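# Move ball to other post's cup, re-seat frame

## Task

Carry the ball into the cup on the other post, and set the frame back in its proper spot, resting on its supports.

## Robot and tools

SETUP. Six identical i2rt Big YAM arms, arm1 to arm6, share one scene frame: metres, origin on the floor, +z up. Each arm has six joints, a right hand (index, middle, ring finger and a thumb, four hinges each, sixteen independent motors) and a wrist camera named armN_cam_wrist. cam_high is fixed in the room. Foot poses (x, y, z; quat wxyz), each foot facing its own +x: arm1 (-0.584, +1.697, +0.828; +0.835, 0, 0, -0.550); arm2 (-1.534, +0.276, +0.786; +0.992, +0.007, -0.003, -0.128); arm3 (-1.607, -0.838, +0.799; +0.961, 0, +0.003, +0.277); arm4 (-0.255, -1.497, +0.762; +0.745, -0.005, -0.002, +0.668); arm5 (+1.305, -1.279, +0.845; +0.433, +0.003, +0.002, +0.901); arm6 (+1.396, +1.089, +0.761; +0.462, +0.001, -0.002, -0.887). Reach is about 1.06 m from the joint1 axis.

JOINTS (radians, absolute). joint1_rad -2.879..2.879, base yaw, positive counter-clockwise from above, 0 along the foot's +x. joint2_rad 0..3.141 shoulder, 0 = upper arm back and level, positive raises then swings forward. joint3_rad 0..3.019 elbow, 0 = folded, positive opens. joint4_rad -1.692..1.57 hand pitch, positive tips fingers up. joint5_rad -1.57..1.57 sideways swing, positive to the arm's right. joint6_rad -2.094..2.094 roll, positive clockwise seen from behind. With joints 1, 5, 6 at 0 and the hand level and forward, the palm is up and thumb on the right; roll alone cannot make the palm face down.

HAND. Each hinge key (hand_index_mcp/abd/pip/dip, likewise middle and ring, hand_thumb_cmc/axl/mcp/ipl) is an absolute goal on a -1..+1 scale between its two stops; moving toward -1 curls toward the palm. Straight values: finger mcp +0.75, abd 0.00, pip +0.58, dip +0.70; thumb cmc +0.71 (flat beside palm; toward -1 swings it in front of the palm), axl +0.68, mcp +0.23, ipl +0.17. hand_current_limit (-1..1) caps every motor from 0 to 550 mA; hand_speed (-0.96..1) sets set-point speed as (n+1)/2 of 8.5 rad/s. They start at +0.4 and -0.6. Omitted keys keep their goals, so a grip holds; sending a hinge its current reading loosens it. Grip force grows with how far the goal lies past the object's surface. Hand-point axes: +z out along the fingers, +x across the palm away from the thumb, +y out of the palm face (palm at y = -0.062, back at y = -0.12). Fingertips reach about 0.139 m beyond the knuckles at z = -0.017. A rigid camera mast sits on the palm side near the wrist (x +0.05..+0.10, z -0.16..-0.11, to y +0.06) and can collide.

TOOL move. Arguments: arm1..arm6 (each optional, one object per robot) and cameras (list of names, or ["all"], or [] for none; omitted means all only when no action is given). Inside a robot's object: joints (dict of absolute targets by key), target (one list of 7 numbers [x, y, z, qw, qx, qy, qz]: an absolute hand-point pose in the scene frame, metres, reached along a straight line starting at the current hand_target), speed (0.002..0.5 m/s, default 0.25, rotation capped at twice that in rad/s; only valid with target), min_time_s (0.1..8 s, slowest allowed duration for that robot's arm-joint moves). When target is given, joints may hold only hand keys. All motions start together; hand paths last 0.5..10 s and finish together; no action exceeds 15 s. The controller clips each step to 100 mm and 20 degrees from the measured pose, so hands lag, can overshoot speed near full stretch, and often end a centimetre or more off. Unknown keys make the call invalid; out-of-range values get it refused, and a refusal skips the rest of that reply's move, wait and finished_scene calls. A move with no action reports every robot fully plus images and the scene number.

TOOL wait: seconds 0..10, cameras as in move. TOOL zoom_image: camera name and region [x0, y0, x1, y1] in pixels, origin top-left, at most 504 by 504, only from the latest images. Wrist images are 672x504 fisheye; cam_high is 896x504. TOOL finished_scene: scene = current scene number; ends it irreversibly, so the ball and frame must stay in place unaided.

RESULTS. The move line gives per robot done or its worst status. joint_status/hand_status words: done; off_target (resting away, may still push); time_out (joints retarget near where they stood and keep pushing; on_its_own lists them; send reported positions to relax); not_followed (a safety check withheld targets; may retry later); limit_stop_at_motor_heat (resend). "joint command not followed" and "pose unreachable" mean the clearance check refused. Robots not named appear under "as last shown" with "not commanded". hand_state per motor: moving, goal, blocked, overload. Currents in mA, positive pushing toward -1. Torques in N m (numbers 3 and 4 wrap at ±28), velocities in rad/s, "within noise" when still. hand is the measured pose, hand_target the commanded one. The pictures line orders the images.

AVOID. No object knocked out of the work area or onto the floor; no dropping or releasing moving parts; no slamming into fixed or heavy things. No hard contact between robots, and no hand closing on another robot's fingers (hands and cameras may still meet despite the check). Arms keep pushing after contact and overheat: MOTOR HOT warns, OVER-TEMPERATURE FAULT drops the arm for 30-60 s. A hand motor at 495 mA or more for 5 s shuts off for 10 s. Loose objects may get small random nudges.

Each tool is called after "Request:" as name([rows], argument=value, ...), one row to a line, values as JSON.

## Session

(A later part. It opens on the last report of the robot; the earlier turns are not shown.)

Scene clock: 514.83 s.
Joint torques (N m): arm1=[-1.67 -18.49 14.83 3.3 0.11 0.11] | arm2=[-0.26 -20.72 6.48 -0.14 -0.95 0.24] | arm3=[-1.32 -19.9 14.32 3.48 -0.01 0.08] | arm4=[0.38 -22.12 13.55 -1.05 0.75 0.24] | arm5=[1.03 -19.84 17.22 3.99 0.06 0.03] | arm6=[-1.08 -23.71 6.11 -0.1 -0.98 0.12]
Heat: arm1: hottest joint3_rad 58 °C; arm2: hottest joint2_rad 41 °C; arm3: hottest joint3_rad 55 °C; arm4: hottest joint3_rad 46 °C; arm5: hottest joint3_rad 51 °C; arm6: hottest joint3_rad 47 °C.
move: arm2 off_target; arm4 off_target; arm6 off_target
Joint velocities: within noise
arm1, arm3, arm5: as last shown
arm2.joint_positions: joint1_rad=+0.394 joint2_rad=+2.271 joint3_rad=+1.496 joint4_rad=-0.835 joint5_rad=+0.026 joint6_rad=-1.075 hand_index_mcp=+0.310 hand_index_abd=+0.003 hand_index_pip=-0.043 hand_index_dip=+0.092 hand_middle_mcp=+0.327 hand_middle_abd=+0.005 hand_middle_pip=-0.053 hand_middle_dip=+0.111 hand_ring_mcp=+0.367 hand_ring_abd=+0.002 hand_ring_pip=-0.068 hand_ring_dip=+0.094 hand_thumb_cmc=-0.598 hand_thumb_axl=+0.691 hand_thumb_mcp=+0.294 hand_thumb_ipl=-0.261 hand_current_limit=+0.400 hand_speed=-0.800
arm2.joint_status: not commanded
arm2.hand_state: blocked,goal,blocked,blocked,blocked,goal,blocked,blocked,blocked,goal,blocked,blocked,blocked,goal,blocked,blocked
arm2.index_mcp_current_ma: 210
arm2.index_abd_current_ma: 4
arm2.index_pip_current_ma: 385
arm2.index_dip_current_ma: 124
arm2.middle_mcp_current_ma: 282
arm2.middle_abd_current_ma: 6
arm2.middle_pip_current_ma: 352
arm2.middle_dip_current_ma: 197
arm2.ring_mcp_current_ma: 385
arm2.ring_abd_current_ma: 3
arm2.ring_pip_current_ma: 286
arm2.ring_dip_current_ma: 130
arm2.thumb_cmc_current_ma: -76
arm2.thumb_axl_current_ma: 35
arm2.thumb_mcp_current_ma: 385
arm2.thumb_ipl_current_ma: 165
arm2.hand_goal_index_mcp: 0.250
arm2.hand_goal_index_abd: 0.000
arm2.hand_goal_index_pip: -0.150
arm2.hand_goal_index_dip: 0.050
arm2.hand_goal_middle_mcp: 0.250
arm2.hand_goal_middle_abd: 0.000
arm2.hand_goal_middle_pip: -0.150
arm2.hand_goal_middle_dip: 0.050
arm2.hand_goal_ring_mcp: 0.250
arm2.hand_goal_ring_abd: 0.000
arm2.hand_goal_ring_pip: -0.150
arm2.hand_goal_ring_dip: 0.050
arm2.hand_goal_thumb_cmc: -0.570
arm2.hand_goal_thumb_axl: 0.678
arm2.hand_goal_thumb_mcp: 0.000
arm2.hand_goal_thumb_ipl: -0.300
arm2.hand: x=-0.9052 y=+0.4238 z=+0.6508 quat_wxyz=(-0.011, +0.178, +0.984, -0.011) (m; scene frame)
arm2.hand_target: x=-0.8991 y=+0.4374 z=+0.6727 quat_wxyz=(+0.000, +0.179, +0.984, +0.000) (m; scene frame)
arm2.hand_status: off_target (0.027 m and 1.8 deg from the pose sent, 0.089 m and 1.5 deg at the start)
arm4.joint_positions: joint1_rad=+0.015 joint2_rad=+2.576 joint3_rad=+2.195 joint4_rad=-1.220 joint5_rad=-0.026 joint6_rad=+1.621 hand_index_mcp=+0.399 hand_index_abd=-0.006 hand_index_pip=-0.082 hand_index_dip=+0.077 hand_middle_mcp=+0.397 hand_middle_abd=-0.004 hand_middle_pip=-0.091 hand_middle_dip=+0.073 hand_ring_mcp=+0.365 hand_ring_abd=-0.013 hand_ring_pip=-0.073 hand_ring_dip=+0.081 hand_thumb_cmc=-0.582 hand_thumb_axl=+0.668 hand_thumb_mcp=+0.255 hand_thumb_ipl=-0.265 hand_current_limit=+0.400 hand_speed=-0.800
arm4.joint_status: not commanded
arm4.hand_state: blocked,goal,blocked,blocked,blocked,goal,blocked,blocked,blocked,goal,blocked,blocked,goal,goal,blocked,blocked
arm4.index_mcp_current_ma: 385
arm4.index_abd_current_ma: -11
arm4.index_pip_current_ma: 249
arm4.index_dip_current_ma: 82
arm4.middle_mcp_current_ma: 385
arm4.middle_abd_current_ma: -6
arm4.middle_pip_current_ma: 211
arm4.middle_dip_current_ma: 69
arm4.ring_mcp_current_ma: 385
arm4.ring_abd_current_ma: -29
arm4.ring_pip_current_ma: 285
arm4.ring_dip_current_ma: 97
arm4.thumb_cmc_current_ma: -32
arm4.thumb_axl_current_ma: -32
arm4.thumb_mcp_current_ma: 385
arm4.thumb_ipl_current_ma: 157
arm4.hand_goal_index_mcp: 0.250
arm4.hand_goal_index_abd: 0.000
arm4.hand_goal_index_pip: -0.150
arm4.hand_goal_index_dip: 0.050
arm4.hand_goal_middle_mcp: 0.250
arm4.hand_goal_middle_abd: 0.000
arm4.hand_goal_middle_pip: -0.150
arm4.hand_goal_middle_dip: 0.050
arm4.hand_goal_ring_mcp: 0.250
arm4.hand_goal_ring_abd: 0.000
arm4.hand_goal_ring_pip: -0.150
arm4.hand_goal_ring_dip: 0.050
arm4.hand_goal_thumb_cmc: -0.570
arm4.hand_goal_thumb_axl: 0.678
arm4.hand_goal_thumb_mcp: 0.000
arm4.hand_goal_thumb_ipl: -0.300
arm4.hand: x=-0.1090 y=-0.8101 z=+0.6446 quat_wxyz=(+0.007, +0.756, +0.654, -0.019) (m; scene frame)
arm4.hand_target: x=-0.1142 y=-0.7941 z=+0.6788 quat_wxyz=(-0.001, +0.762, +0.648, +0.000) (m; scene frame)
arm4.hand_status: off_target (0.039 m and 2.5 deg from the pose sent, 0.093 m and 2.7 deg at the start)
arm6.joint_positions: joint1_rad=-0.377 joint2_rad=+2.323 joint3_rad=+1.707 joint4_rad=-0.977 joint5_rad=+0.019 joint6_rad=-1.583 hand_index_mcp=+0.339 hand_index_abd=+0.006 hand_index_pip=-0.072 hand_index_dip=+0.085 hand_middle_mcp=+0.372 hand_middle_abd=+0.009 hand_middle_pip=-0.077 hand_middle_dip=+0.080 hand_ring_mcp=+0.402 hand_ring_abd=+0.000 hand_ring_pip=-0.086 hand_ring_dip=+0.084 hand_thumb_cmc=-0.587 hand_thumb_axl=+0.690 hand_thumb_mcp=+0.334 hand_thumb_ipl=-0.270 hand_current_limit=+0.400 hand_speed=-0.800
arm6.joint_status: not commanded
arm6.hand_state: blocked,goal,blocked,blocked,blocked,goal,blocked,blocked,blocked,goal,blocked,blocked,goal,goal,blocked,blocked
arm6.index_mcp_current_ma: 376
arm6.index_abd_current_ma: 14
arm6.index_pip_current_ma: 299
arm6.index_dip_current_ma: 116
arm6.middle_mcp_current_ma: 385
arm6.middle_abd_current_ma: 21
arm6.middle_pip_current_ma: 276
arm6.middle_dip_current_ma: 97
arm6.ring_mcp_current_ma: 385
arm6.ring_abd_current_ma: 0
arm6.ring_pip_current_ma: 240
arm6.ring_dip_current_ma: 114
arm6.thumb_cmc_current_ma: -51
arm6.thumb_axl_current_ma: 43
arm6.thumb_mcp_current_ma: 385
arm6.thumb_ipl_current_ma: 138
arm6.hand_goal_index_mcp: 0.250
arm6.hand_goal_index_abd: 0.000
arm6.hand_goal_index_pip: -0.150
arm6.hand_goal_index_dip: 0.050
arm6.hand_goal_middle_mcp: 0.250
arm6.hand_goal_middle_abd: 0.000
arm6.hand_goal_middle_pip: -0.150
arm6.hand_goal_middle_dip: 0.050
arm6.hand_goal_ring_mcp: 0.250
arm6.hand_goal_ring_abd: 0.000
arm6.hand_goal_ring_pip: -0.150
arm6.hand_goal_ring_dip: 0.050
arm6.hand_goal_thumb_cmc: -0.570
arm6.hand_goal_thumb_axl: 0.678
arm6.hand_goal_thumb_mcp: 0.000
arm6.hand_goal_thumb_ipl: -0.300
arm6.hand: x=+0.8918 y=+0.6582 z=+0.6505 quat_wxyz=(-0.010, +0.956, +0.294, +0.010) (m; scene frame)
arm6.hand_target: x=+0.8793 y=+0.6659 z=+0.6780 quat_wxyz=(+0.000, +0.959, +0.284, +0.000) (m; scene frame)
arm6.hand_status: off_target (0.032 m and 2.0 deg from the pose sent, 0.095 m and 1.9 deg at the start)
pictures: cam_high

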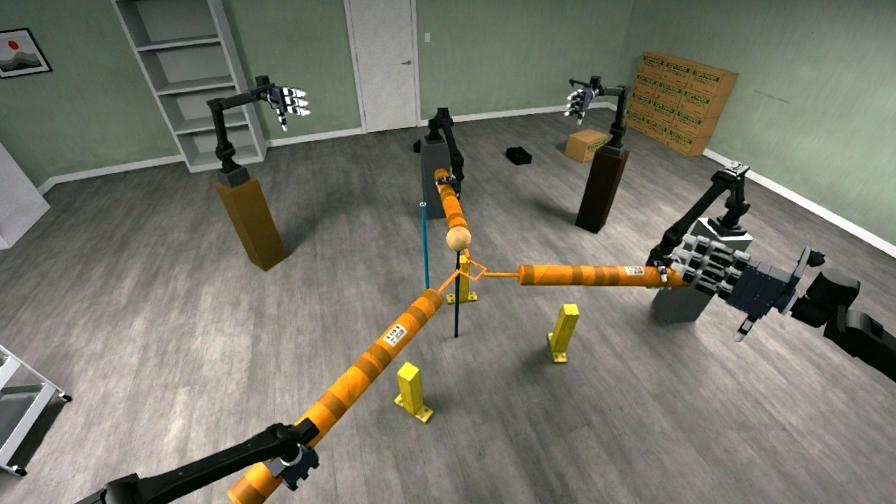

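Request:
move(arm2={"target": [-0.932, 0.429, 0.507, 0, 0.1790, 0.9838, 0], "speed": 0.07}, arm4={"target": [-0.151, -0.796, 0.509, 0, 0.7620, 0.6476, 0], "speed": 0.07}, arm6={"target": [0.844, 0.664, 0.513, 0, 0.9590, 0.2834, 0], "speed": 0.07}, cameras=["cam_high", "arm1_cam_wrist", "arm3_cam_wrist"])

Request:
zoom_image(camera="cam_high", region=[400, 170, 560, 350])

Request:
zoom_image(camera="arm1_cam_wrist", region=[420, 90, 560, 220])

Request:
zoom_image(camera="arm3_cam_wrist", region=[400, 90, 530, 230])

Scene clock: 526.13 s.
Joint torques (N m): arm1=[-1.73 -18.43 14.82 3.32 0.11 0.11] | arm2=[-0.97 -17.44 4.77 0.35 -1.06 0.26] | arm3=[-1.26 -19.84 14.32 3.47 -0.01 0.08] | arm4=[1.61 -21.3 11.12 -0.32 0.74 0.33] | arm5=[1.08 -19.9 17.22 3.99 0.06 0.03] | arm6=[-1.08 -21.83 7.35 -0.34 -0.95 0.03]
Heat: arm1: hottest joint3_rad 58 °C; arm2: hottest joint2_rad 41 °C; arm3: hottest joint3_rad 55 °C; arm4: hottest joint3_rad 45 °C; arm5: hottest joint3_rad 51 °C; arm6: hottest joint3_rad 46 °C.
move: arm2 done; arm4 off_target; arm6 off_target
Joint velocities: within noise
arm1, arm3, arm5: as last shown
arm2.joint_positions: joint1_rad=+0.394 joint2_rad=+2.512 joint3_rad=+1.453 joint4_rad=-0.526 joint5_rad=+0.029 joint6_rad=-1.086 hand_index_mcp=+0.320 hand_index_abd=+0.005 hand_index_pip=-0.043 hand_index_dip=+0.092 hand_middle_mcp=+0.327 hand_middle_abd=+0.003 hand_middle_pip=-0.053 hand_middle_dip=+0.111 hand_ring_mcp=+0.358 hand_ring_abd=+0.000 hand_ring_pip=-0.068 hand_ring_dip=+0.092 hand_thumb_cmc=-0.574 hand_thumb_axl=+0.684 hand_thumb_mcp=+0.288 hand_thumb_ipl=-0.261 hand_current_limit=+0.400 hand_speed=-0.800
arm2.joint_status: not commanded
arm2.hand_state: blocked,goal,blocked,blocked,blocked,goal,blocked,blocked,blocked,goal,blocked,blocked,goal,goal,blocked,blocked
arm2.index_mcp_current_ma: 250
arm2.index_abd_current_ma: 7
arm2.index_pip_current_ma: 385
arm2.index_dip_current_ma: 124
arm2.middle_mcp_current_ma: 282
arm2.middle_abd_current_ma: 5
arm2.middle_pip_current_ma: 352
arm2.middle_dip_current_ma: 197
arm2.ring_mcp_current_ma: 385
arm2.ring_abd_current_ma: 0
arm2.ring_pip_current_ma: 286
arm2.ring_dip_current_ma: 122
arm2.thumb_cmc_current_ma: -8
arm2.thumb_axl_current_ma: 13
arm2.thumb_mcp_current_ma: 385
arm2.thumb_ipl_current_ma: 165
arm2.hand_goal_index_mcp: 0.250
arm2.hand_goal_index_abd: 0.000
arm2.hand_goal_index_pip: -0.150
arm2.hand_goal_index_dip: 0.050
arm2.hand_goal_middle_mcp: 0.250
arm2.hand_goal_middle_abd: 0.000
arm2.hand_goal_middle_pip: -0.150
arm2.hand_goal_middle_dip: 0.050
arm2.hand_goal_ring_mcp: 0.250
arm2.hand_goal_ring_abd: 0.000
arm2.hand_goal_ring_pip: -0.150
arm2.hand_goal_ring_dip: 0.050
arm2.hand_goal_thumb_cmc: -0.570
arm2.hand_goal_thumb_axl: 0.678
arm2.hand_goal_thumb_mcp: 0.000
arm2.hand_goal_thumb_ipl: -0.300
arm2.hand: x=-0.9338 y=+0.4216 z=+0.5083 quat_wxyz=(+0.001, +0.173, +0.985, -0.009) (m; scene frame)
arm2.hand_target: x=-0.9320 y=+0.4289 z=+0.5071 quat_wxyz=(+0.000, +0.179, +0.984, +0.000) (m; scene frame)
arm2.hand_status: done (0.008 m and 1.2 deg from the pose sent, 0.146 m and 1.9 deg at the start)
arm4.joint_positions: joint1_rad=+0.061 joint2_rad=+2.831 joint3_rad=+2.272 joint4_rad=-1.036 joint5_rad=-0.025 joint6_rad=+1.664 hand_index_mcp=+0.399 hand_index_abd=-0.006 hand_index_pip=-0.082 hand_index_dip=+0.077 hand_middle_mcp=+0.397 hand_middle_abd=-0.005 hand_middle_pip=-0.091 hand_middle_dip=+0.073 hand_ring_mcp=+0.365 hand_ring_abd=-0.013 hand_ring_pip=-0.073 hand_ring_dip=+0.081 hand_thumb_cmc=-0.580 hand_thumb_axl=+0.668 hand_thumb_mcp=+0.255 hand_thumb_ipl=-0.265 hand_current_limit=+0.400 hand_speed=-0.800
arm4.joint_status: not commanded
arm4.hand_state: blocked,goal,blocked,blocked,blocked,goal,blocked,blocked,blocked,goal,blocked,blocked,goal,goal,blocked,blocked
arm4.index_mcp_current_ma: 385
arm4.index_abd_current_ma: -12
arm4.index_pip_current_ma: 249
arm4.index_dip_current_ma: 82
arm4.middle_mcp_current_ma: 385
arm4.middle_abd_current_ma: -9
arm4.middle_pip_current_ma: 211
arm4.middle_dip_current_ma: 69
arm4.ring_mcp_current_ma: 385
arm4.ring_abd_current_ma: -29
arm4.ring_pip_current_ma: 285
arm4.ring_dip_current_ma: 97
arm4.thumb_cmc_current_ma: -27
arm4.thumb_axl_current_ma: -32
arm4.thumb_mcp_current_ma: 385
arm4.thumb_ipl_current_ma: 157
arm4.hand_goal_index_mcp: 0.250
arm4.hand_goal_index_abd: 0.000
arm4.hand_goal_index_pip: -0.150
arm4.hand_goal_index_dip: 0.050
arm4.hand_goal_middle_mcp: 0.250
arm4.hand_goal_middle_abd: 0.000
arm4.hand_goal_middle_pip: -0.150
arm4.hand_goal_middle_dip: 0.050
arm4.hand_goal_ring_mcp: 0.250
arm4.hand_goal_ring_abd: 0.000
arm4.hand_goal_ring_pip: -0.150
arm4.hand_goal_ring_dip: 0.050
arm4.hand_goal_thumb_cmc: -0.570
arm4.hand_goal_thumb_axl: 0.678
arm4.hand_goal_thumb_mcp: 0.000
arm4.hand_goal_thumb_ipl: -0.300
arm4.hand: x=-0.1405 y=-0.8123 z=+0.4895 quat_wxyz=(+0.005, +0.755, +0.655, -0.016) (m; scene frame)
arm4.hand_target: x=-0.1513 y=-0.7965 z=+0.5090 quat_wxyz=(-0.001, +0.762, +0.648, +0.000) (m; scene frame)
arm4.hand_status: off_target (0.028 m and 2.2 deg from the pose sent, 0.143 m and 2.5 deg at the start)
arm6.joint_positions: joint1_rad=-0.404 joint2_rad=+2.637 joint3_rad=+1.887 joint4_rad=-0.816 joint5_rad=+0.018 joint6_rad=-1.600 hand_index_mcp=+0.339 hand_index_abd=+0.011 hand_index_pip=-0.072 hand_index_dip=+0.099 hand_middle_mcp=+0.372 hand_middle_abd=+0.010 hand_middle_pip=-0.077 hand_middle_dip=+0.083 hand_ring_mcp=+0.401 hand_ring_abd=+0.003 hand_ring_pip=-0.090 hand_ring_dip=+0.078 hand_thumb_cmc=-0.574 hand_thumb_axl=+0.690 hand_thumb_mcp=+0.334 hand_thumb_ipl=-0.269 hand_current_limit=+0.400 hand_speed=-0.800
arm6.joint_status: not commanded
arm6.hand_state: blocked,goal,blocked,blocked,blocked,goal,blocked,blocked,blocked,goal,blocked,blocked,goal,goal,blocked,blocked
arm6.index_mcp_current_ma: 380
arm6.index_abd_current_ma: 26
arm6.index_pip_current_ma: 303
arm6.index_dip_current_ma: 175
arm6.middle_mcp_current_ma: 385
arm6.middle_abd_current_ma: 23
arm6.middle_pip_current_ma: 276
arm6.middle_dip_current_ma: 110
arm6.ring_mcp_current_ma: 385
arm6.ring_abd_current_ma: 5
arm6.ring_pip_current_ma: 221
arm6.ring_dip_current_ma: 92
arm6.thumb_cmc_current_ma: -8
arm6.thumb_axl_current_ma: 43
arm6.thumb_mcp_current_ma: 385
arm6.thumb_ipl_current_ma: 146
arm6.hand_goal_index_mcp: 0.250
arm6.hand_goal_index_abd: 0.000
arm6.hand_goal_index_pip: -0.150
arm6.hand_goal_index_dip: 0.050
arm6.hand_goal_middle_mcp: 0.250
arm6.hand_goal_middle_abd: 0.000
arm6.hand_goal_middle_pip: -0.150
arm6.hand_goal_middle_dip: 0.050
arm6.hand_goal_ring_mcp: 0.250
arm6.hand_goal_ring_abd: 0.000
arm6.hand_goal_ring_pip: -0.150
arm6.hand_goal_ring_dip: 0.050
arm6.hand_goal_thumb_cmc: -0.570
arm6.hand_goal_thumb_axl: 0.678
arm6.hand_goal_thumb_mcp: 0.000
arm6.hand_goal_thumb_ipl: -0.300
arm6.hand: x=+0.8568 y=+0.6560 z=+0.5044 quat_wxyz=(-0.006, +0.957, +0.289, -0.003) (m; scene frame)
arm6.hand_target: x=+0.8440 y=+0.6641 z=+0.5131 quat_wxyz=(+0.000, +0.959, +0.283, -0.001) (m; scene frame)
arm6.hand_status: off_target (0.017 m and 1.0 deg from the pose sent, 0.146 m and 2.0 deg at the start)
pictures: arm1_cam_wrist, arm3_cam_wrist, cam_high

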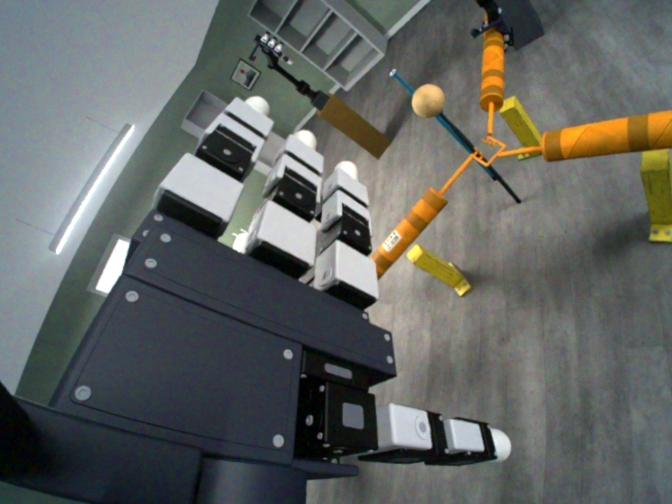

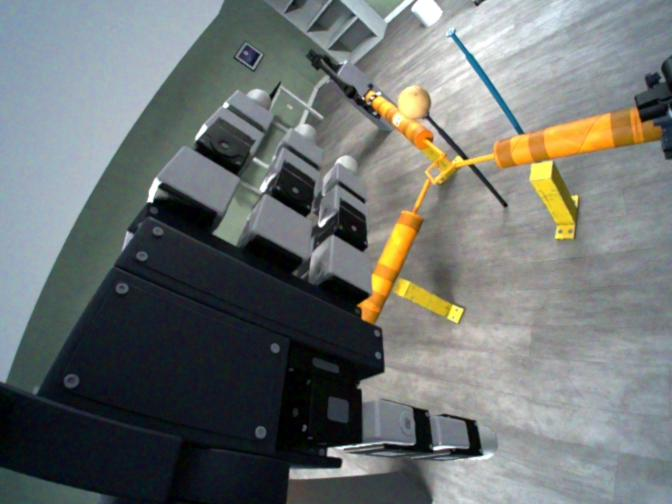

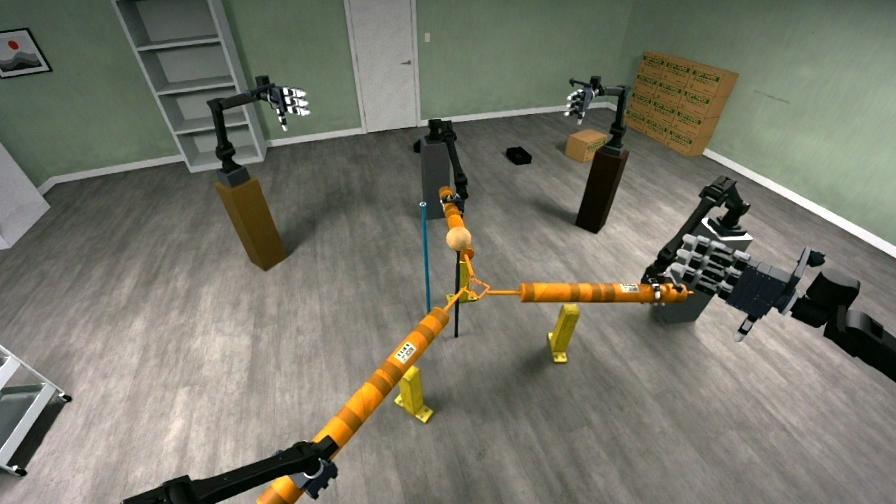

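Scaled by 2.800 from the camera's 896x504 image, which has a finer 1280x720 frame.

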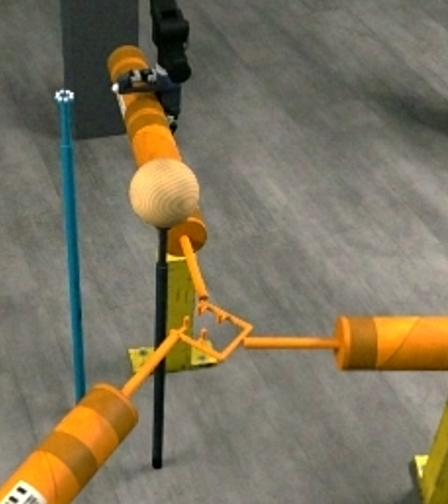

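Scaled by 3.600 from the camera's 672x504 image, which has a finer 960x720 frame.

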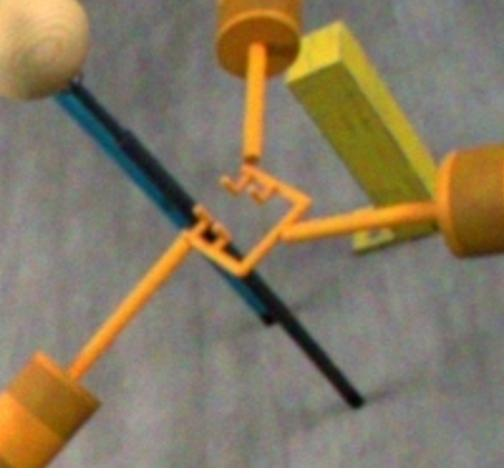

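Scaled by 3.600 from the camera's 672x504 image, which has a finer 960x720 frame.

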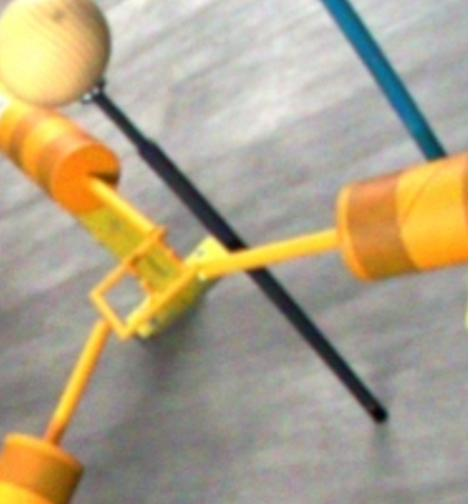

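Request:
move(arm2={"target": [-0.939, 0.433, 0.456, 0, 0.1790, 0.9838, 0], "speed": 0.045}, arm4={"target": [-0.161, -0.790, 0.463, 0, 0.7620, 0.6476, 0], "speed": 0.045}, arm6={"target": [0.836, 0.669, 0.463, 0, 0.9590, 0.2834, 0], "speed": 0.045}, cameras=["cam_high", "arm1_cam_wrist", "arm3_cam_wrist"])

Request:
zoom_image(camera="cam_high", region=[440, 265, 510, 325])

Request:
zoom_image(camera="arm3_cam_wrist", region=[400, 90, 530, 230])

Request:
zoom_image(camera="arm1_cam_wrist", region=[420, 90, 560, 220])

Scene clock: 545.97 s.
Joint torques (N m): arm1=[-1.73 -18.49 14.83 3.32 0.11 0.11] | arm2=[-0.5 -17.08 4.79 0.32 -1.05 0.35] | arm3=[-1.26 -19.9 14.32 3.47 -0.02 0.09] | arm4=[1.26 -21.83 11.96 -0.58 0.72 0.4] | arm5=[1.14 -19.9 17.22 4 0.06 0.04] | arm6=[-0.85 -21.71 7.19 -0.27 -0.94 0.09]
Heat: arm1: hottest joint3_rad 58 °C; arm2: hottest joint2_rad 40 °C; arm3: hottest joint3_rad 56 °C; arm4: hottest joint3_rad 45 °C; arm5: hottest joint3_rad 51 °C; arm6: hottest joint3_rad 45 °C.
move: arm2 off_target; arm4 off_target; arm6 off_target
Joint velocities: within noise
arm1, arm3, arm5: as last shown
arm2.joint_positions: joint1_rad=+0.396 joint2_rad=+2.616 joint3_rad=+1.489 joint4_rad=-0.456 joint5_rad=+0.028 joint6_rad=-1.088 hand_index_mcp=+0.320 hand_index_abd=+0.006 hand_index_pip=-0.043 hand_index_dip=+0.092 hand_middle_mcp=+0.327 hand_middle_abd=+0.004 hand_middle_pip=-0.053 hand_middle_dip=+0.111 hand_ring_mcp=+0.357 hand_ring_abd=+0.001 hand_ring_pip=-0.068 hand_ring_dip=+0.091 hand_thumb_cmc=-0.572 hand_thumb_axl=+0.684 hand_thumb_mcp=+0.287 hand_thumb_ipl=-0.261 hand_current_limit=+0.400 hand_speed=-0.800
arm2.joint_status: not commanded
arm2.hand_state: blocked,goal,blocked,blocked,blocked,goal,blocked,blocked,blocked,goal,blocked,blocked,goal,goal,blocked,blocked
arm2.index_mcp_current_ma: 253
arm2.index_abd_current_ma: 9
arm2.index_pip_current_ma: 385
arm2.index_dip_current_ma: 124
arm2.middle_mcp_current_ma: 282
arm2.middle_abd_current_ma: 6
arm2.middle_pip_current_ma: 352
arm2.middle_dip_current_ma: 197
arm2.ring_mcp_current_ma: 385
arm2.ring_abd_current_ma: 1
arm2.ring_pip_current_ma: 283
arm2.ring_dip_current_ma: 121
arm2.thumb_cmc_current_ma: -3
arm2.thumb_axl_current_ma: 13
arm2.thumb_mcp_current_ma: 385
arm2.thumb_ipl_current_ma: 165
arm2.hand_goal_index_mcp: 0.250
arm2.hand_goal_index_abd: 0.000
arm2.hand_goal_index_pip: -0.150
arm2.hand_goal_index_dip: 0.050
arm2.hand_goal_middle_mcp: 0.250
arm2.hand_goal_middle_abd: 0.000
arm2.hand_goal_middle_pip: -0.150
arm2.hand_goal_middle_dip: 0.050
arm2.hand_goal_ring_mcp: 0.250
arm2.hand_goal_ring_abd: 0.000
arm2.hand_goal_ring_pip: -0.150
arm2.hand_goal_ring_dip: 0.050
arm2.hand_goal_thumb_cmc: -0.570
arm2.hand_goal_thumb_axl: 0.678
arm2.hand_goal_thumb_mcp: 0.000
arm2.hand_goal_thumb_ipl: -0.300
arm2.hand: x=-0.9410 y=+0.4227 z=+0.4594 quat_wxyz=(+0.001, +0.171, +0.985, -0.008) (m; scene frame)
arm2.hand_target: x=-0.9393 y=+0.4330 z=+0.4561 quat_wxyz=(+0.000, +0.179, +0.984, +0.000) (m; scene frame)
arm2.hand_status: off_target (0.011 m and 1.3 deg from the pose sent, 0.054 m and 1.2 deg at the start)
arm4.joint_positions: joint1_rad=+0.073 joint2_rad=+2.958 joint3_rad=+2.399 joint4_rad=-1.034 joint5_rad=-0.025 joint6_rad=+1.669 hand_index_mcp=+0.399 hand_index_abd=-0.007 hand_index_pip=-0.082 hand_index_dip=+0.077 hand_middle_mcp=+0.397 hand_middle_abd=-0.006 hand_middle_pip=-0.091 hand_middle_dip=+0.073 hand_ring_mcp=+0.365 hand_ring_abd=-0.014 hand_ring_pip=-0.073 hand_ring_dip=+0.081 hand_thumb_cmc=-0.580 hand_thumb_axl=+0.668 hand_thumb_mcp=+0.255 hand_thumb_ipl=-0.265 hand_current_limit=+0.400 hand_speed=-0.800
arm4.joint_status: not commanded
arm4.hand_state: blocked,goal,blocked,blocked,blocked,goal,blocked,blocked,blocked,goal,blocked,blocked,goal,goal,blocked,blocked
arm4.index_mcp_current_ma: 385
arm4.index_abd_current_ma: -13
arm4.index_pip_current_ma: 249
arm4.index_dip_current_ma: 82
arm4.middle_mcp_current_ma: 385
arm4.middle_abd_current_ma: -11
arm4.middle_pip_current_ma: 211
arm4.middle_dip_current_ma: 69
arm4.ring_mcp_current_ma: 385
arm4.ring_abd_current_ma: -32
arm4.ring_pip_current_ma: 285
arm4.ring_dip_current_ma: 97
arm4.thumb_cmc_current_ma: -26
arm4.thumb_axl_current_ma: -32
arm4.thumb_mcp_current_ma: 385
arm4.thumb_ipl_current_ma: 157
arm4.hand_goal_index_mcp: 0.250
arm4.hand_goal_index_abd: 0.000
arm4.hand_goal_index_pip: -0.150
arm4.hand_goal_index_dip: 0.050
arm4.hand_goal_middle_mcp: 0.250
arm4.hand_goal_middle_abd: 0.000
arm4.hand_goal_middle_pip: -0.150
arm4.hand_goal_middle_dip: 0.050
arm4.hand_goal_ring_mcp: 0.250
arm4.hand_goal_ring_abd: 0.000
arm4.hand_goal_ring_pip: -0.150
arm4.hand_goal_ring_dip: 0.050
arm4.hand_goal_thumb_cmc: -0.570
arm4.hand_goal_thumb_axl: 0.678
arm4.hand_goal_thumb_mcp: 0.000
arm4.hand_goal_thumb_ipl: -0.300
arm4.hand: x=-0.1486 y=-0.8080 z=+0.4404 quat_wxyz=(+0.005, +0.753, +0.658, -0.015) (m; scene frame)
arm4.hand_target: x=-0.1612 y=-0.7907 z=+0.4629 quat_wxyz=(-0.002, +0.761, +0.648, +0.001) (m; scene frame)
arm4.hand_status: off_target (0.031 m and 2.5 deg from the pose sent, 0.040 m and 2.2 deg at the start)
arm6.joint_positions: joint1_rad=-0.420 joint2_rad=+2.747 joint3_rad=+1.973 joint4_rad=-0.790 joint5_rad=+0.018 joint6_rad=-1.618 hand_index_mcp=+0.340 hand_index_abd=+0.011 hand_index_pip=-0.070 hand_index_dip=+0.100 hand_middle_mcp=+0.372 hand_middle_abd=+0.010 hand_middle_pip=-0.077 hand_middle_dip=+0.084 hand_ring_mcp=+0.400 hand_ring_abd=+0.003 hand_ring_pip=-0.090 hand_ring_dip=+0.078 hand_thumb_cmc=-0.572 hand_thumb_axl=+0.690 hand_thumb_mcp=+0.332 hand_thumb_ipl=-0.269 hand_current_limit=+0.400 hand_speed=-0.800
arm6.joint_status: not commanded
arm6.hand_state: blocked,goal,blocked,blocked,blocked,goal,blocked,blocked,blocked,goal,blocked,blocked,goal,goal,blocked,blocked
arm6.index_mcp_current_ma: 384
arm6.index_abd_current_ma: 27
arm6.index_pip_current_ma: 308
arm6.index_dip_current_ma: 178
arm6.middle_mcp_current_ma: 385
arm6.middle_abd_current_ma: 24
arm6.middle_pip_current_ma: 276
arm6.middle_dip_current_ma: 113
arm6.ring_mcp_current_ma: 385
arm6.ring_abd_current_ma: 5
arm6.ring_pip_current_ma: 221
arm6.ring_dip_current_ma: 92
arm6.thumb_cmc_current_ma: -5
arm6.thumb_axl_current_ma: 43
arm6.thumb_mcp_current_ma: 385
arm6.thumb_ipl_current_ma: 146
arm6.hand_goal_index_mcp: 0.250
arm6.hand_goal_index_abd: 0.000
arm6.hand_goal_index_pip: -0.150
arm6.hand_goal_index_dip: 0.050
arm6.hand_goal_middle_mcp: 0.250
arm6.hand_goal_middle_abd: 0.000
arm6.hand_goal_middle_pip: -0.150
arm6.hand_goal_middle_dip: 0.050
arm6.hand_goal_ring_mcp: 0.250
arm6.hand_goal_ring_abd: 0.000
arm6.hand_goal_ring_pip: -0.150
arm6.hand_goal_ring_dip: 0.050
arm6.hand_goal_thumb_cmc: -0.570
arm6.hand_goal_thumb_axl: 0.678
arm6.hand_goal_thumb_mcp: 0.000
arm6.hand_goal_thumb_ipl: -0.300
arm6.hand: x=+0.8471 y=+0.6620 z=+0.4573 quat_wxyz=(-0.006, +0.957, +0.290, -0.004) (m; scene frame)
arm6.hand_target: x=+0.8360 y=+0.6690 z=+0.4631 quat_wxyz=(+0.000, +0.959, +0.283, -0.001) (m; scene frame)
arm6.hand_status: off_target (0.014 m and 1.1 deg from the pose sent, 0.048 m and 1.0 deg at the start)
pictures: arm1_cam_wrist, arm3_cam_wrist, cam_high

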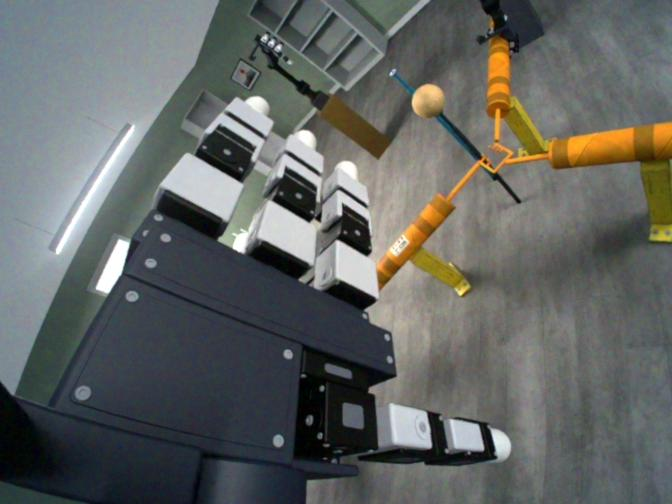

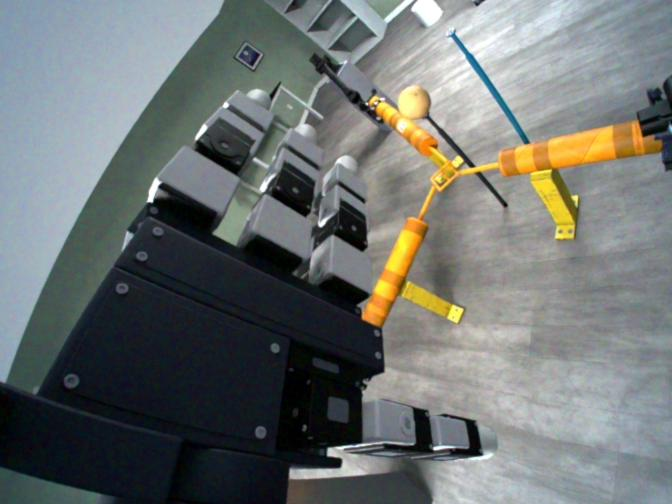

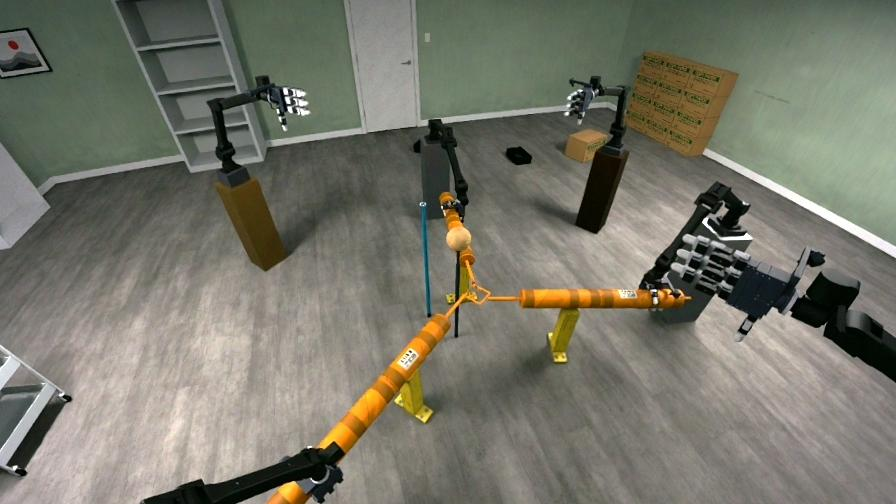

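Scaled by 7.200 from the camera's 896x504 image, which has a finer 1280x720 frame.

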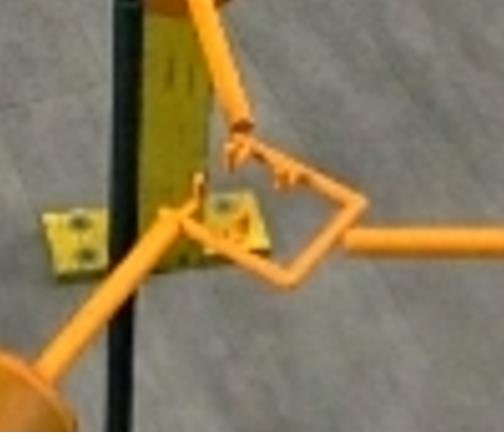

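Scaled by 3.600 from the camera's 672x504 image, which has a finer 960x720 frame.

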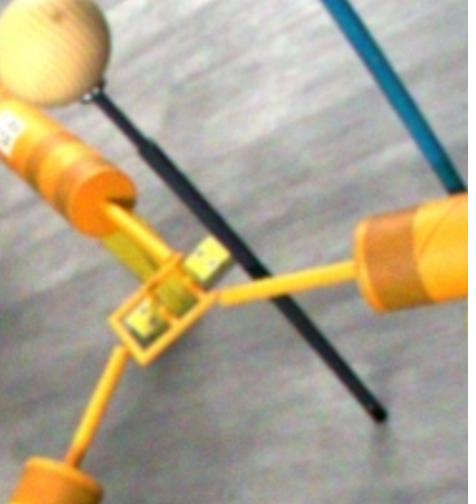

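Scaled by 3.600 from the camera's 672x504 image, which has a finer 960x720 frame.

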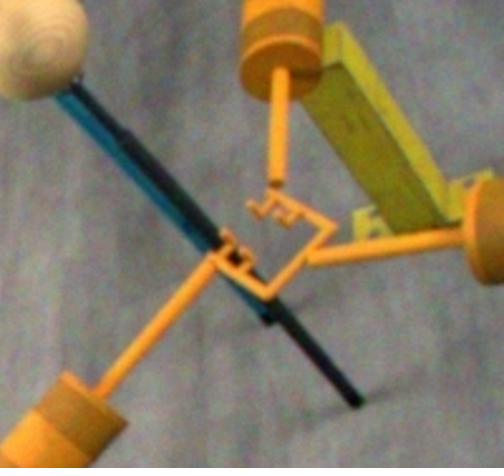

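Request:
move(arm2={"target": [-0.939, 0.435, 0.432, 0, 0.1790, 0.9838, 0], "speed": 0.04}, arm4={"target": [-0.162, -0.788, 0.447, 0, 0.7620, 0.6476, 0], "speed": 0.04}, arm6={"target": [0.835, 0.671, 0.440, 0, 0.9590, 0.2834, 0], "speed": 0.04}, cameras=["cam_high", "arm1_cam_wrist", "arm3_cam_wrist"])

Request:
zoom_image(camera="cam_high", region=[440, 265, 510, 325])

Request:
zoom_image(camera="arm3_cam_wrist", region=[400, 90, 530, 230])

Request:
zoom_image(camera="arm1_cam_wrist", region=[420, 90, 560, 220])

Scene clock: 556.50 s.
Joint torques (N m): arm1=[-1.79 -18.49 14.84 3.32 0.11 0.11] | arm2=[-0.56 -17.03 4.68 0.34 -1.08 0.35] | arm3=[-1.26 -19.96 14.32 3.47 -0.01 0.09] | arm4=[1.03 -22.12 12.37 -1.05 0.73 0.38] | arm5=[1.08 -19.84 17.2 4 0.06 0.04] | arm6=[-0.97 -21.66 7.15 -0.24 -0.87 0.08]
Heat: arm1: hottest joint3_rad 59 °C; arm2: hottest joint2_rad 39 °C; arm3: hottest joint3_rad 56 °C; arm4: hottest joint3_rad 46 °C; arm5: hottest joint3_rad 51 °C; arm6: hottest joint3_rad 45 °C.
move: arm2 off_target; arm4 off_target; arm6 off_target
Joint velocities: within noise
arm1, arm3, arm5: as last shown
arm2.joint_positions: joint1_rad=+0.399 joint2_rad=+2.671 joint3_rad=+1.526 joint4_rad=-0.438 joint5_rad=+0.029 joint6_rad=-1.085 hand_index_mcp=+0.320 hand_index_abd=+0.007 hand_index_pip=-0.043 hand_index_dip=+0.092 hand_middle_mcp=+0.327 hand_middle_abd=+0.005 hand_middle_pip=-0.053 hand_middle_dip=+0.110 hand_ring_mcp=+0.357 hand_ring_abd=+0.002 hand_ring_pip=-0.068 hand_ring_dip=+0.091 hand_thumb_cmc=-0.572 hand_thumb_axl=+0.684 hand_thumb_mcp=+0.287 hand_thumb_ipl=-0.261 hand_current_limit=+0.400 hand_speed=-0.800
arm2.joint_status: not commanded
arm2.hand_state: blocked,goal,blocked,blocked,blocked,goal,blocked,blocked,blocked,goal,blocked,blocked,goal,goal,blocked,blocked
arm2.index_mcp_current_ma: 254
arm2.index_abd_current_ma: 10
arm2.index_pip_current_ma: 385
arm2.index_dip_current_ma: 124
arm2.middle_mcp_current_ma: 282
arm2.middle_abd_current_ma: 8
arm2.middle_pip_current_ma: 352
arm2.middle_dip_current_ma: 195
arm2.ring_mcp_current_ma: 385
arm2.ring_abd_current_ma: 2
arm2.ring_pip_current_ma: 283
arm2.ring_dip_current_ma: 121
arm2.thumb_cmc_current_ma: -3
arm2.thumb_axl_current_ma: 13
arm2.thumb_mcp_current_ma: 385
arm2.thumb_ipl_current_ma: 165
arm2.hand_goal_index_mcp: 0.250
arm2.hand_goal_index_abd: 0.000
arm2.hand_goal_index_pip: -0.150
arm2.hand_goal_index_dip: 0.050
arm2.hand_goal_middle_mcp: 0.250
arm2.hand_goal_middle_abd: 0.000
arm2.hand_goal_middle_pip: -0.150
arm2.hand_goal_middle_dip: 0.050
arm2.hand_goal_ring_mcp: 0.250
arm2.hand_goal_ring_abd: 0.000
arm2.hand_goal_ring_pip: -0.150
arm2.hand_goal_ring_dip: 0.050
arm2.hand_goal_thumb_cmc: -0.570
arm2.hand_goal_thumb_axl: 0.678
arm2.hand_goal_thumb_mcp: 0.000
arm2.hand_goal_thumb_ipl: -0.300
arm2.hand: x=-0.9403 y=+0.4244 z=+0.4364 quat_wxyz=(+0.002, +0.171, +0.985, -0.009) (m; scene frame)
arm2.hand_target: x=-0.9393 y=+0.4350 z=+0.4322 quat_wxyz=(+0.000, +0.179, +0.984, +0.000) (m; scene frame)
arm2.hand_status: off_target (0.012 m and 1.4 deg from the pose sent, 0.030 m and 1.3 deg at the start)
arm4.joint_positions: joint1_rad=+0.074 joint2_rad=+3.012 joint3_rad=+2.459 joint4_rad=-1.037 joint5_rad=-0.025 joint6_rad=+1.672 hand_index_mcp=+0.397 hand_index_abd=-0.007 hand_index_pip=-0.082 hand_index_dip=+0.077 hand_middle_mcp=+0.397 hand_middle_abd=-0.006 hand_middle_pip=-0.091 hand_middle_dip=+0.073 hand_ring_mcp=+0.369 hand_ring_abd=-0.014 hand_ring_pip=-0.073 hand_ring_dip=+0.081 hand_thumb_cmc=-0.584 hand_thumb_axl=+0.668 hand_thumb_mcp=+0.256 hand_thumb_ipl=-0.265 hand_current_limit=+0.400 hand_speed=-0.800
arm4.joint_status: not commanded
arm4.hand_state: blocked,goal,blocked,blocked,blocked,goal,blocked,blocked,blocked,goal,blocked,blocked,goal,goal,blocked,blocked
arm4.index_mcp_current_ma: 385
arm4.index_abd_current_ma: -13
arm4.index_pip_current_ma: 249
arm4.index_dip_current_ma: 82
arm4.middle_mcp_current_ma: 385
arm4.middle_abd_current_ma: -11
arm4.middle_pip_current_ma: 211
arm4.middle_dip_current_ma: 69
arm4.ring_mcp_current_ma: 385
arm4.ring_abd_current_ma: -32
arm4.ring_pip_current_ma: 285
arm4.ring_dip_current_ma: 97
arm4.thumb_cmc_current_ma: -37
arm4.thumb_axl_current_ma: -32
arm4.thumb_mcp_current_ma: 385
arm4.thumb_ipl_current_ma: 157
arm4.hand_goal_index_mcp: 0.250
arm4.hand_goal_index_abd: 0.000
arm4.hand_goal_index_pip: -0.150
arm4.hand_goal_index_dip: 0.050
arm4.hand_goal_middle_mcp: 0.250
arm4.hand_goal_middle_abd: 0.000
arm4.hand_goal_middle_pip: -0.150
arm4.hand_goal_middle_dip: 0.050
arm4.hand_goal_ring_mcp: 0.250
arm4.hand_goal_ring_abd: 0.000
arm4.hand_goal_ring_pip: -0.150
arm4.hand_goal_ring_dip: 0.050
arm4.hand_goal_thumb_cmc: -0.570
arm4.hand_goal_thumb_axl: 0.678
arm4.hand_goal_thumb_mcp: 0.000
arm4.hand_goal_thumb_ipl: -0.300
arm4.hand: x=-0.1488 y=-0.8065 z=+0.4216 quat_wxyz=(+0.004, +0.754, +0.657, -0.014) (m; scene frame)
arm4.hand_target: x=-0.1620 y=-0.7886 z=+0.4469 quat_wxyz=(-0.002, +0.762, +0.648, +0.001) (m; scene frame)
arm4.hand_status: off_target (0.034 m and 2.2 deg from the pose sent, 0.025 m and 2.4 deg at the start)
arm6.joint_positions: joint1_rad=-0.422 joint2_rad=+2.796 joint3_rad=+2.008 joint4_rad=-0.777 joint5_rad=+0.016 joint6_rad=-1.620 hand_index_mcp=+0.340 hand_index_abd=+0.012 hand_index_pip=-0.070 hand_index_dip=+0.100 hand_middle_mcp=+0.372 hand_middle_abd=+0.011 hand_middle_pip=-0.077 hand_middle_dip=+0.084 hand_ring_mcp=+0.400 hand_ring_abd=+0.003 hand_ring_pip=-0.090 hand_ring_dip=+0.078 hand_thumb_cmc=-0.573 hand_thumb_axl=+0.690 hand_thumb_mcp=+0.332 hand_thumb_ipl=-0.269 hand_current_limit=+0.400 hand_speed=-0.800
arm6.joint_status: not commanded
arm6.hand_state: blocked,goal,blocked,blocked,blocked,goal,blocked,blocked,blocked,goal,blocked,blocked,goal,goal,blocked,blocked
arm6.index_mcp_current_ma: 384
arm6.index_abd_current_ma: 28
arm6.index_pip_current_ma: 308
arm6.index_dip_current_ma: 179
arm6.middle_mcp_current_ma: 385
arm6.middle_abd_current_ma: 25
arm6.middle_pip_current_ma: 276
arm6.middle_dip_current_ma: 114
arm6.ring_mcp_current_ma: 385
arm6.ring_abd_current_ma: 5
arm6.ring_pip_current_ma: 221
arm6.ring_dip_current_ma: 92
arm6.thumb_cmc_current_ma: -6
arm6.thumb_axl_current_ma: 43
arm6.thumb_mcp_current_ma: 385
arm6.thumb_ipl_current_ma: 146
arm6.hand_goal_index_mcp: 0.250
arm6.hand_goal_index_abd: 0.000
arm6.hand_goal_index_pip: -0.150
arm6.hand_goal_index_dip: 0.050
arm6.hand_goal_middle_mcp: 0.250
arm6.hand_goal_middle_abd: 0.000
arm6.hand_goal_middle_pip: -0.150
arm6.hand_goal_middle_dip: 0.050
arm6.hand_goal_ring_mcp: 0.250
arm6.hand_goal_ring_abd: 0.000
arm6.hand_goal_ring_pip: -0.150
arm6.hand_goal_ring_dip: 0.050
arm6.hand_goal_thumb_cmc: -0.570
arm6.hand_goal_thumb_axl: 0.678
arm6.hand_goal_thumb_mcp: 0.000
arm6.hand_goal_thumb_ipl: -0.300
arm6.hand: x=+0.8466 y=+0.6630 z=+0.4354 quat_wxyz=(-0.005, +0.957, +0.290, -0.003) (m; scene frame)
arm6.hand_target: x=+0.8351 y=+0.6711 z=+0.4400 quat_wxyz=(+0.000, +0.959, +0.283, -0.001) (m; scene frame)
arm6.hand_status: off_target (0.015 m and 1.0 deg from the pose sent, 0.023 m and 1.1 deg at the start)
pictures: arm1_cam_wrist, arm3_cam_wrist, cam_high

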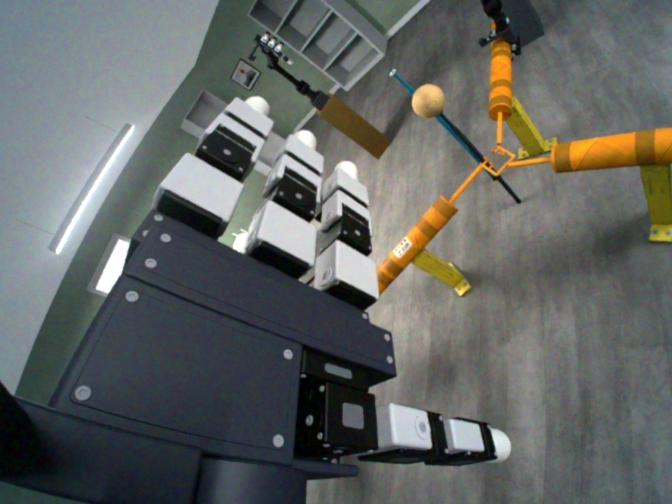

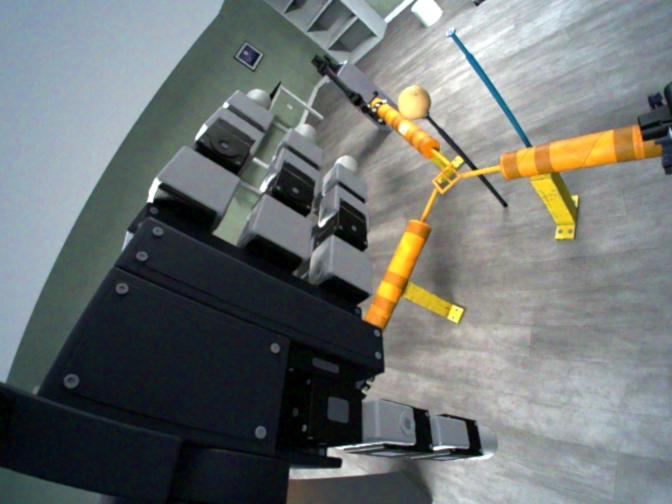

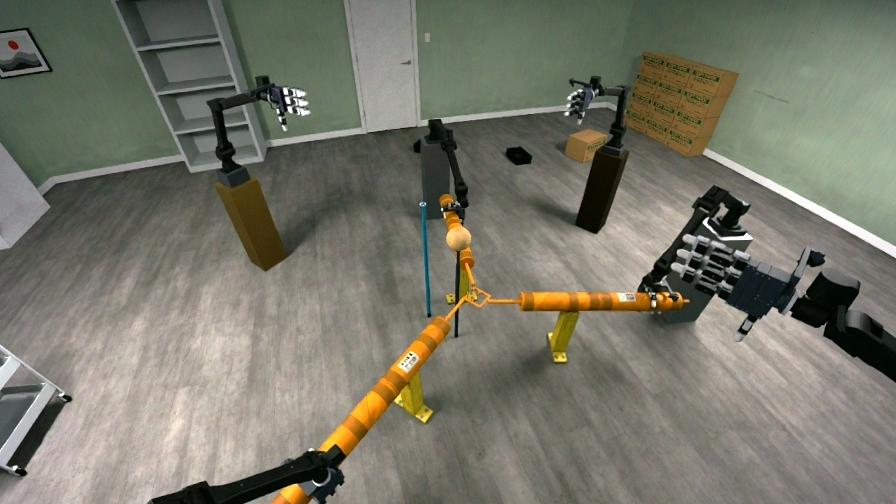

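Scaled by 7.200 from the camera's 896x504 image, which has a finer 1280x720 frame.

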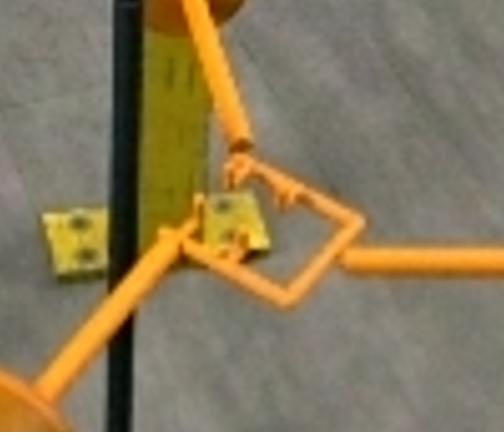

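Scaled by 3.600 from the camera's 672x504 image, which has a finer 960x720 frame.

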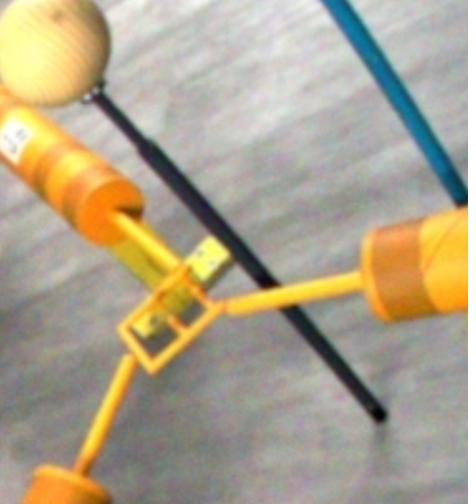

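Scaled by 3.600 from the camera's 672x504 image, which has a finer 960x720 frame.

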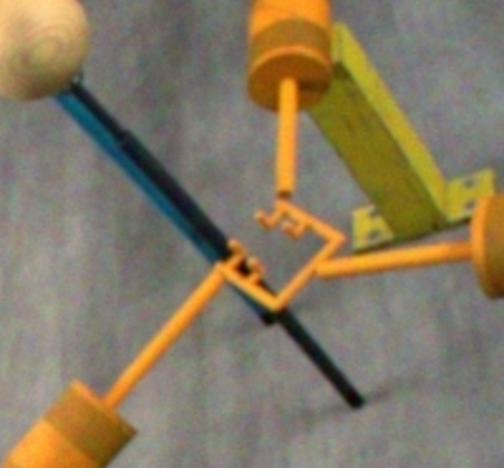

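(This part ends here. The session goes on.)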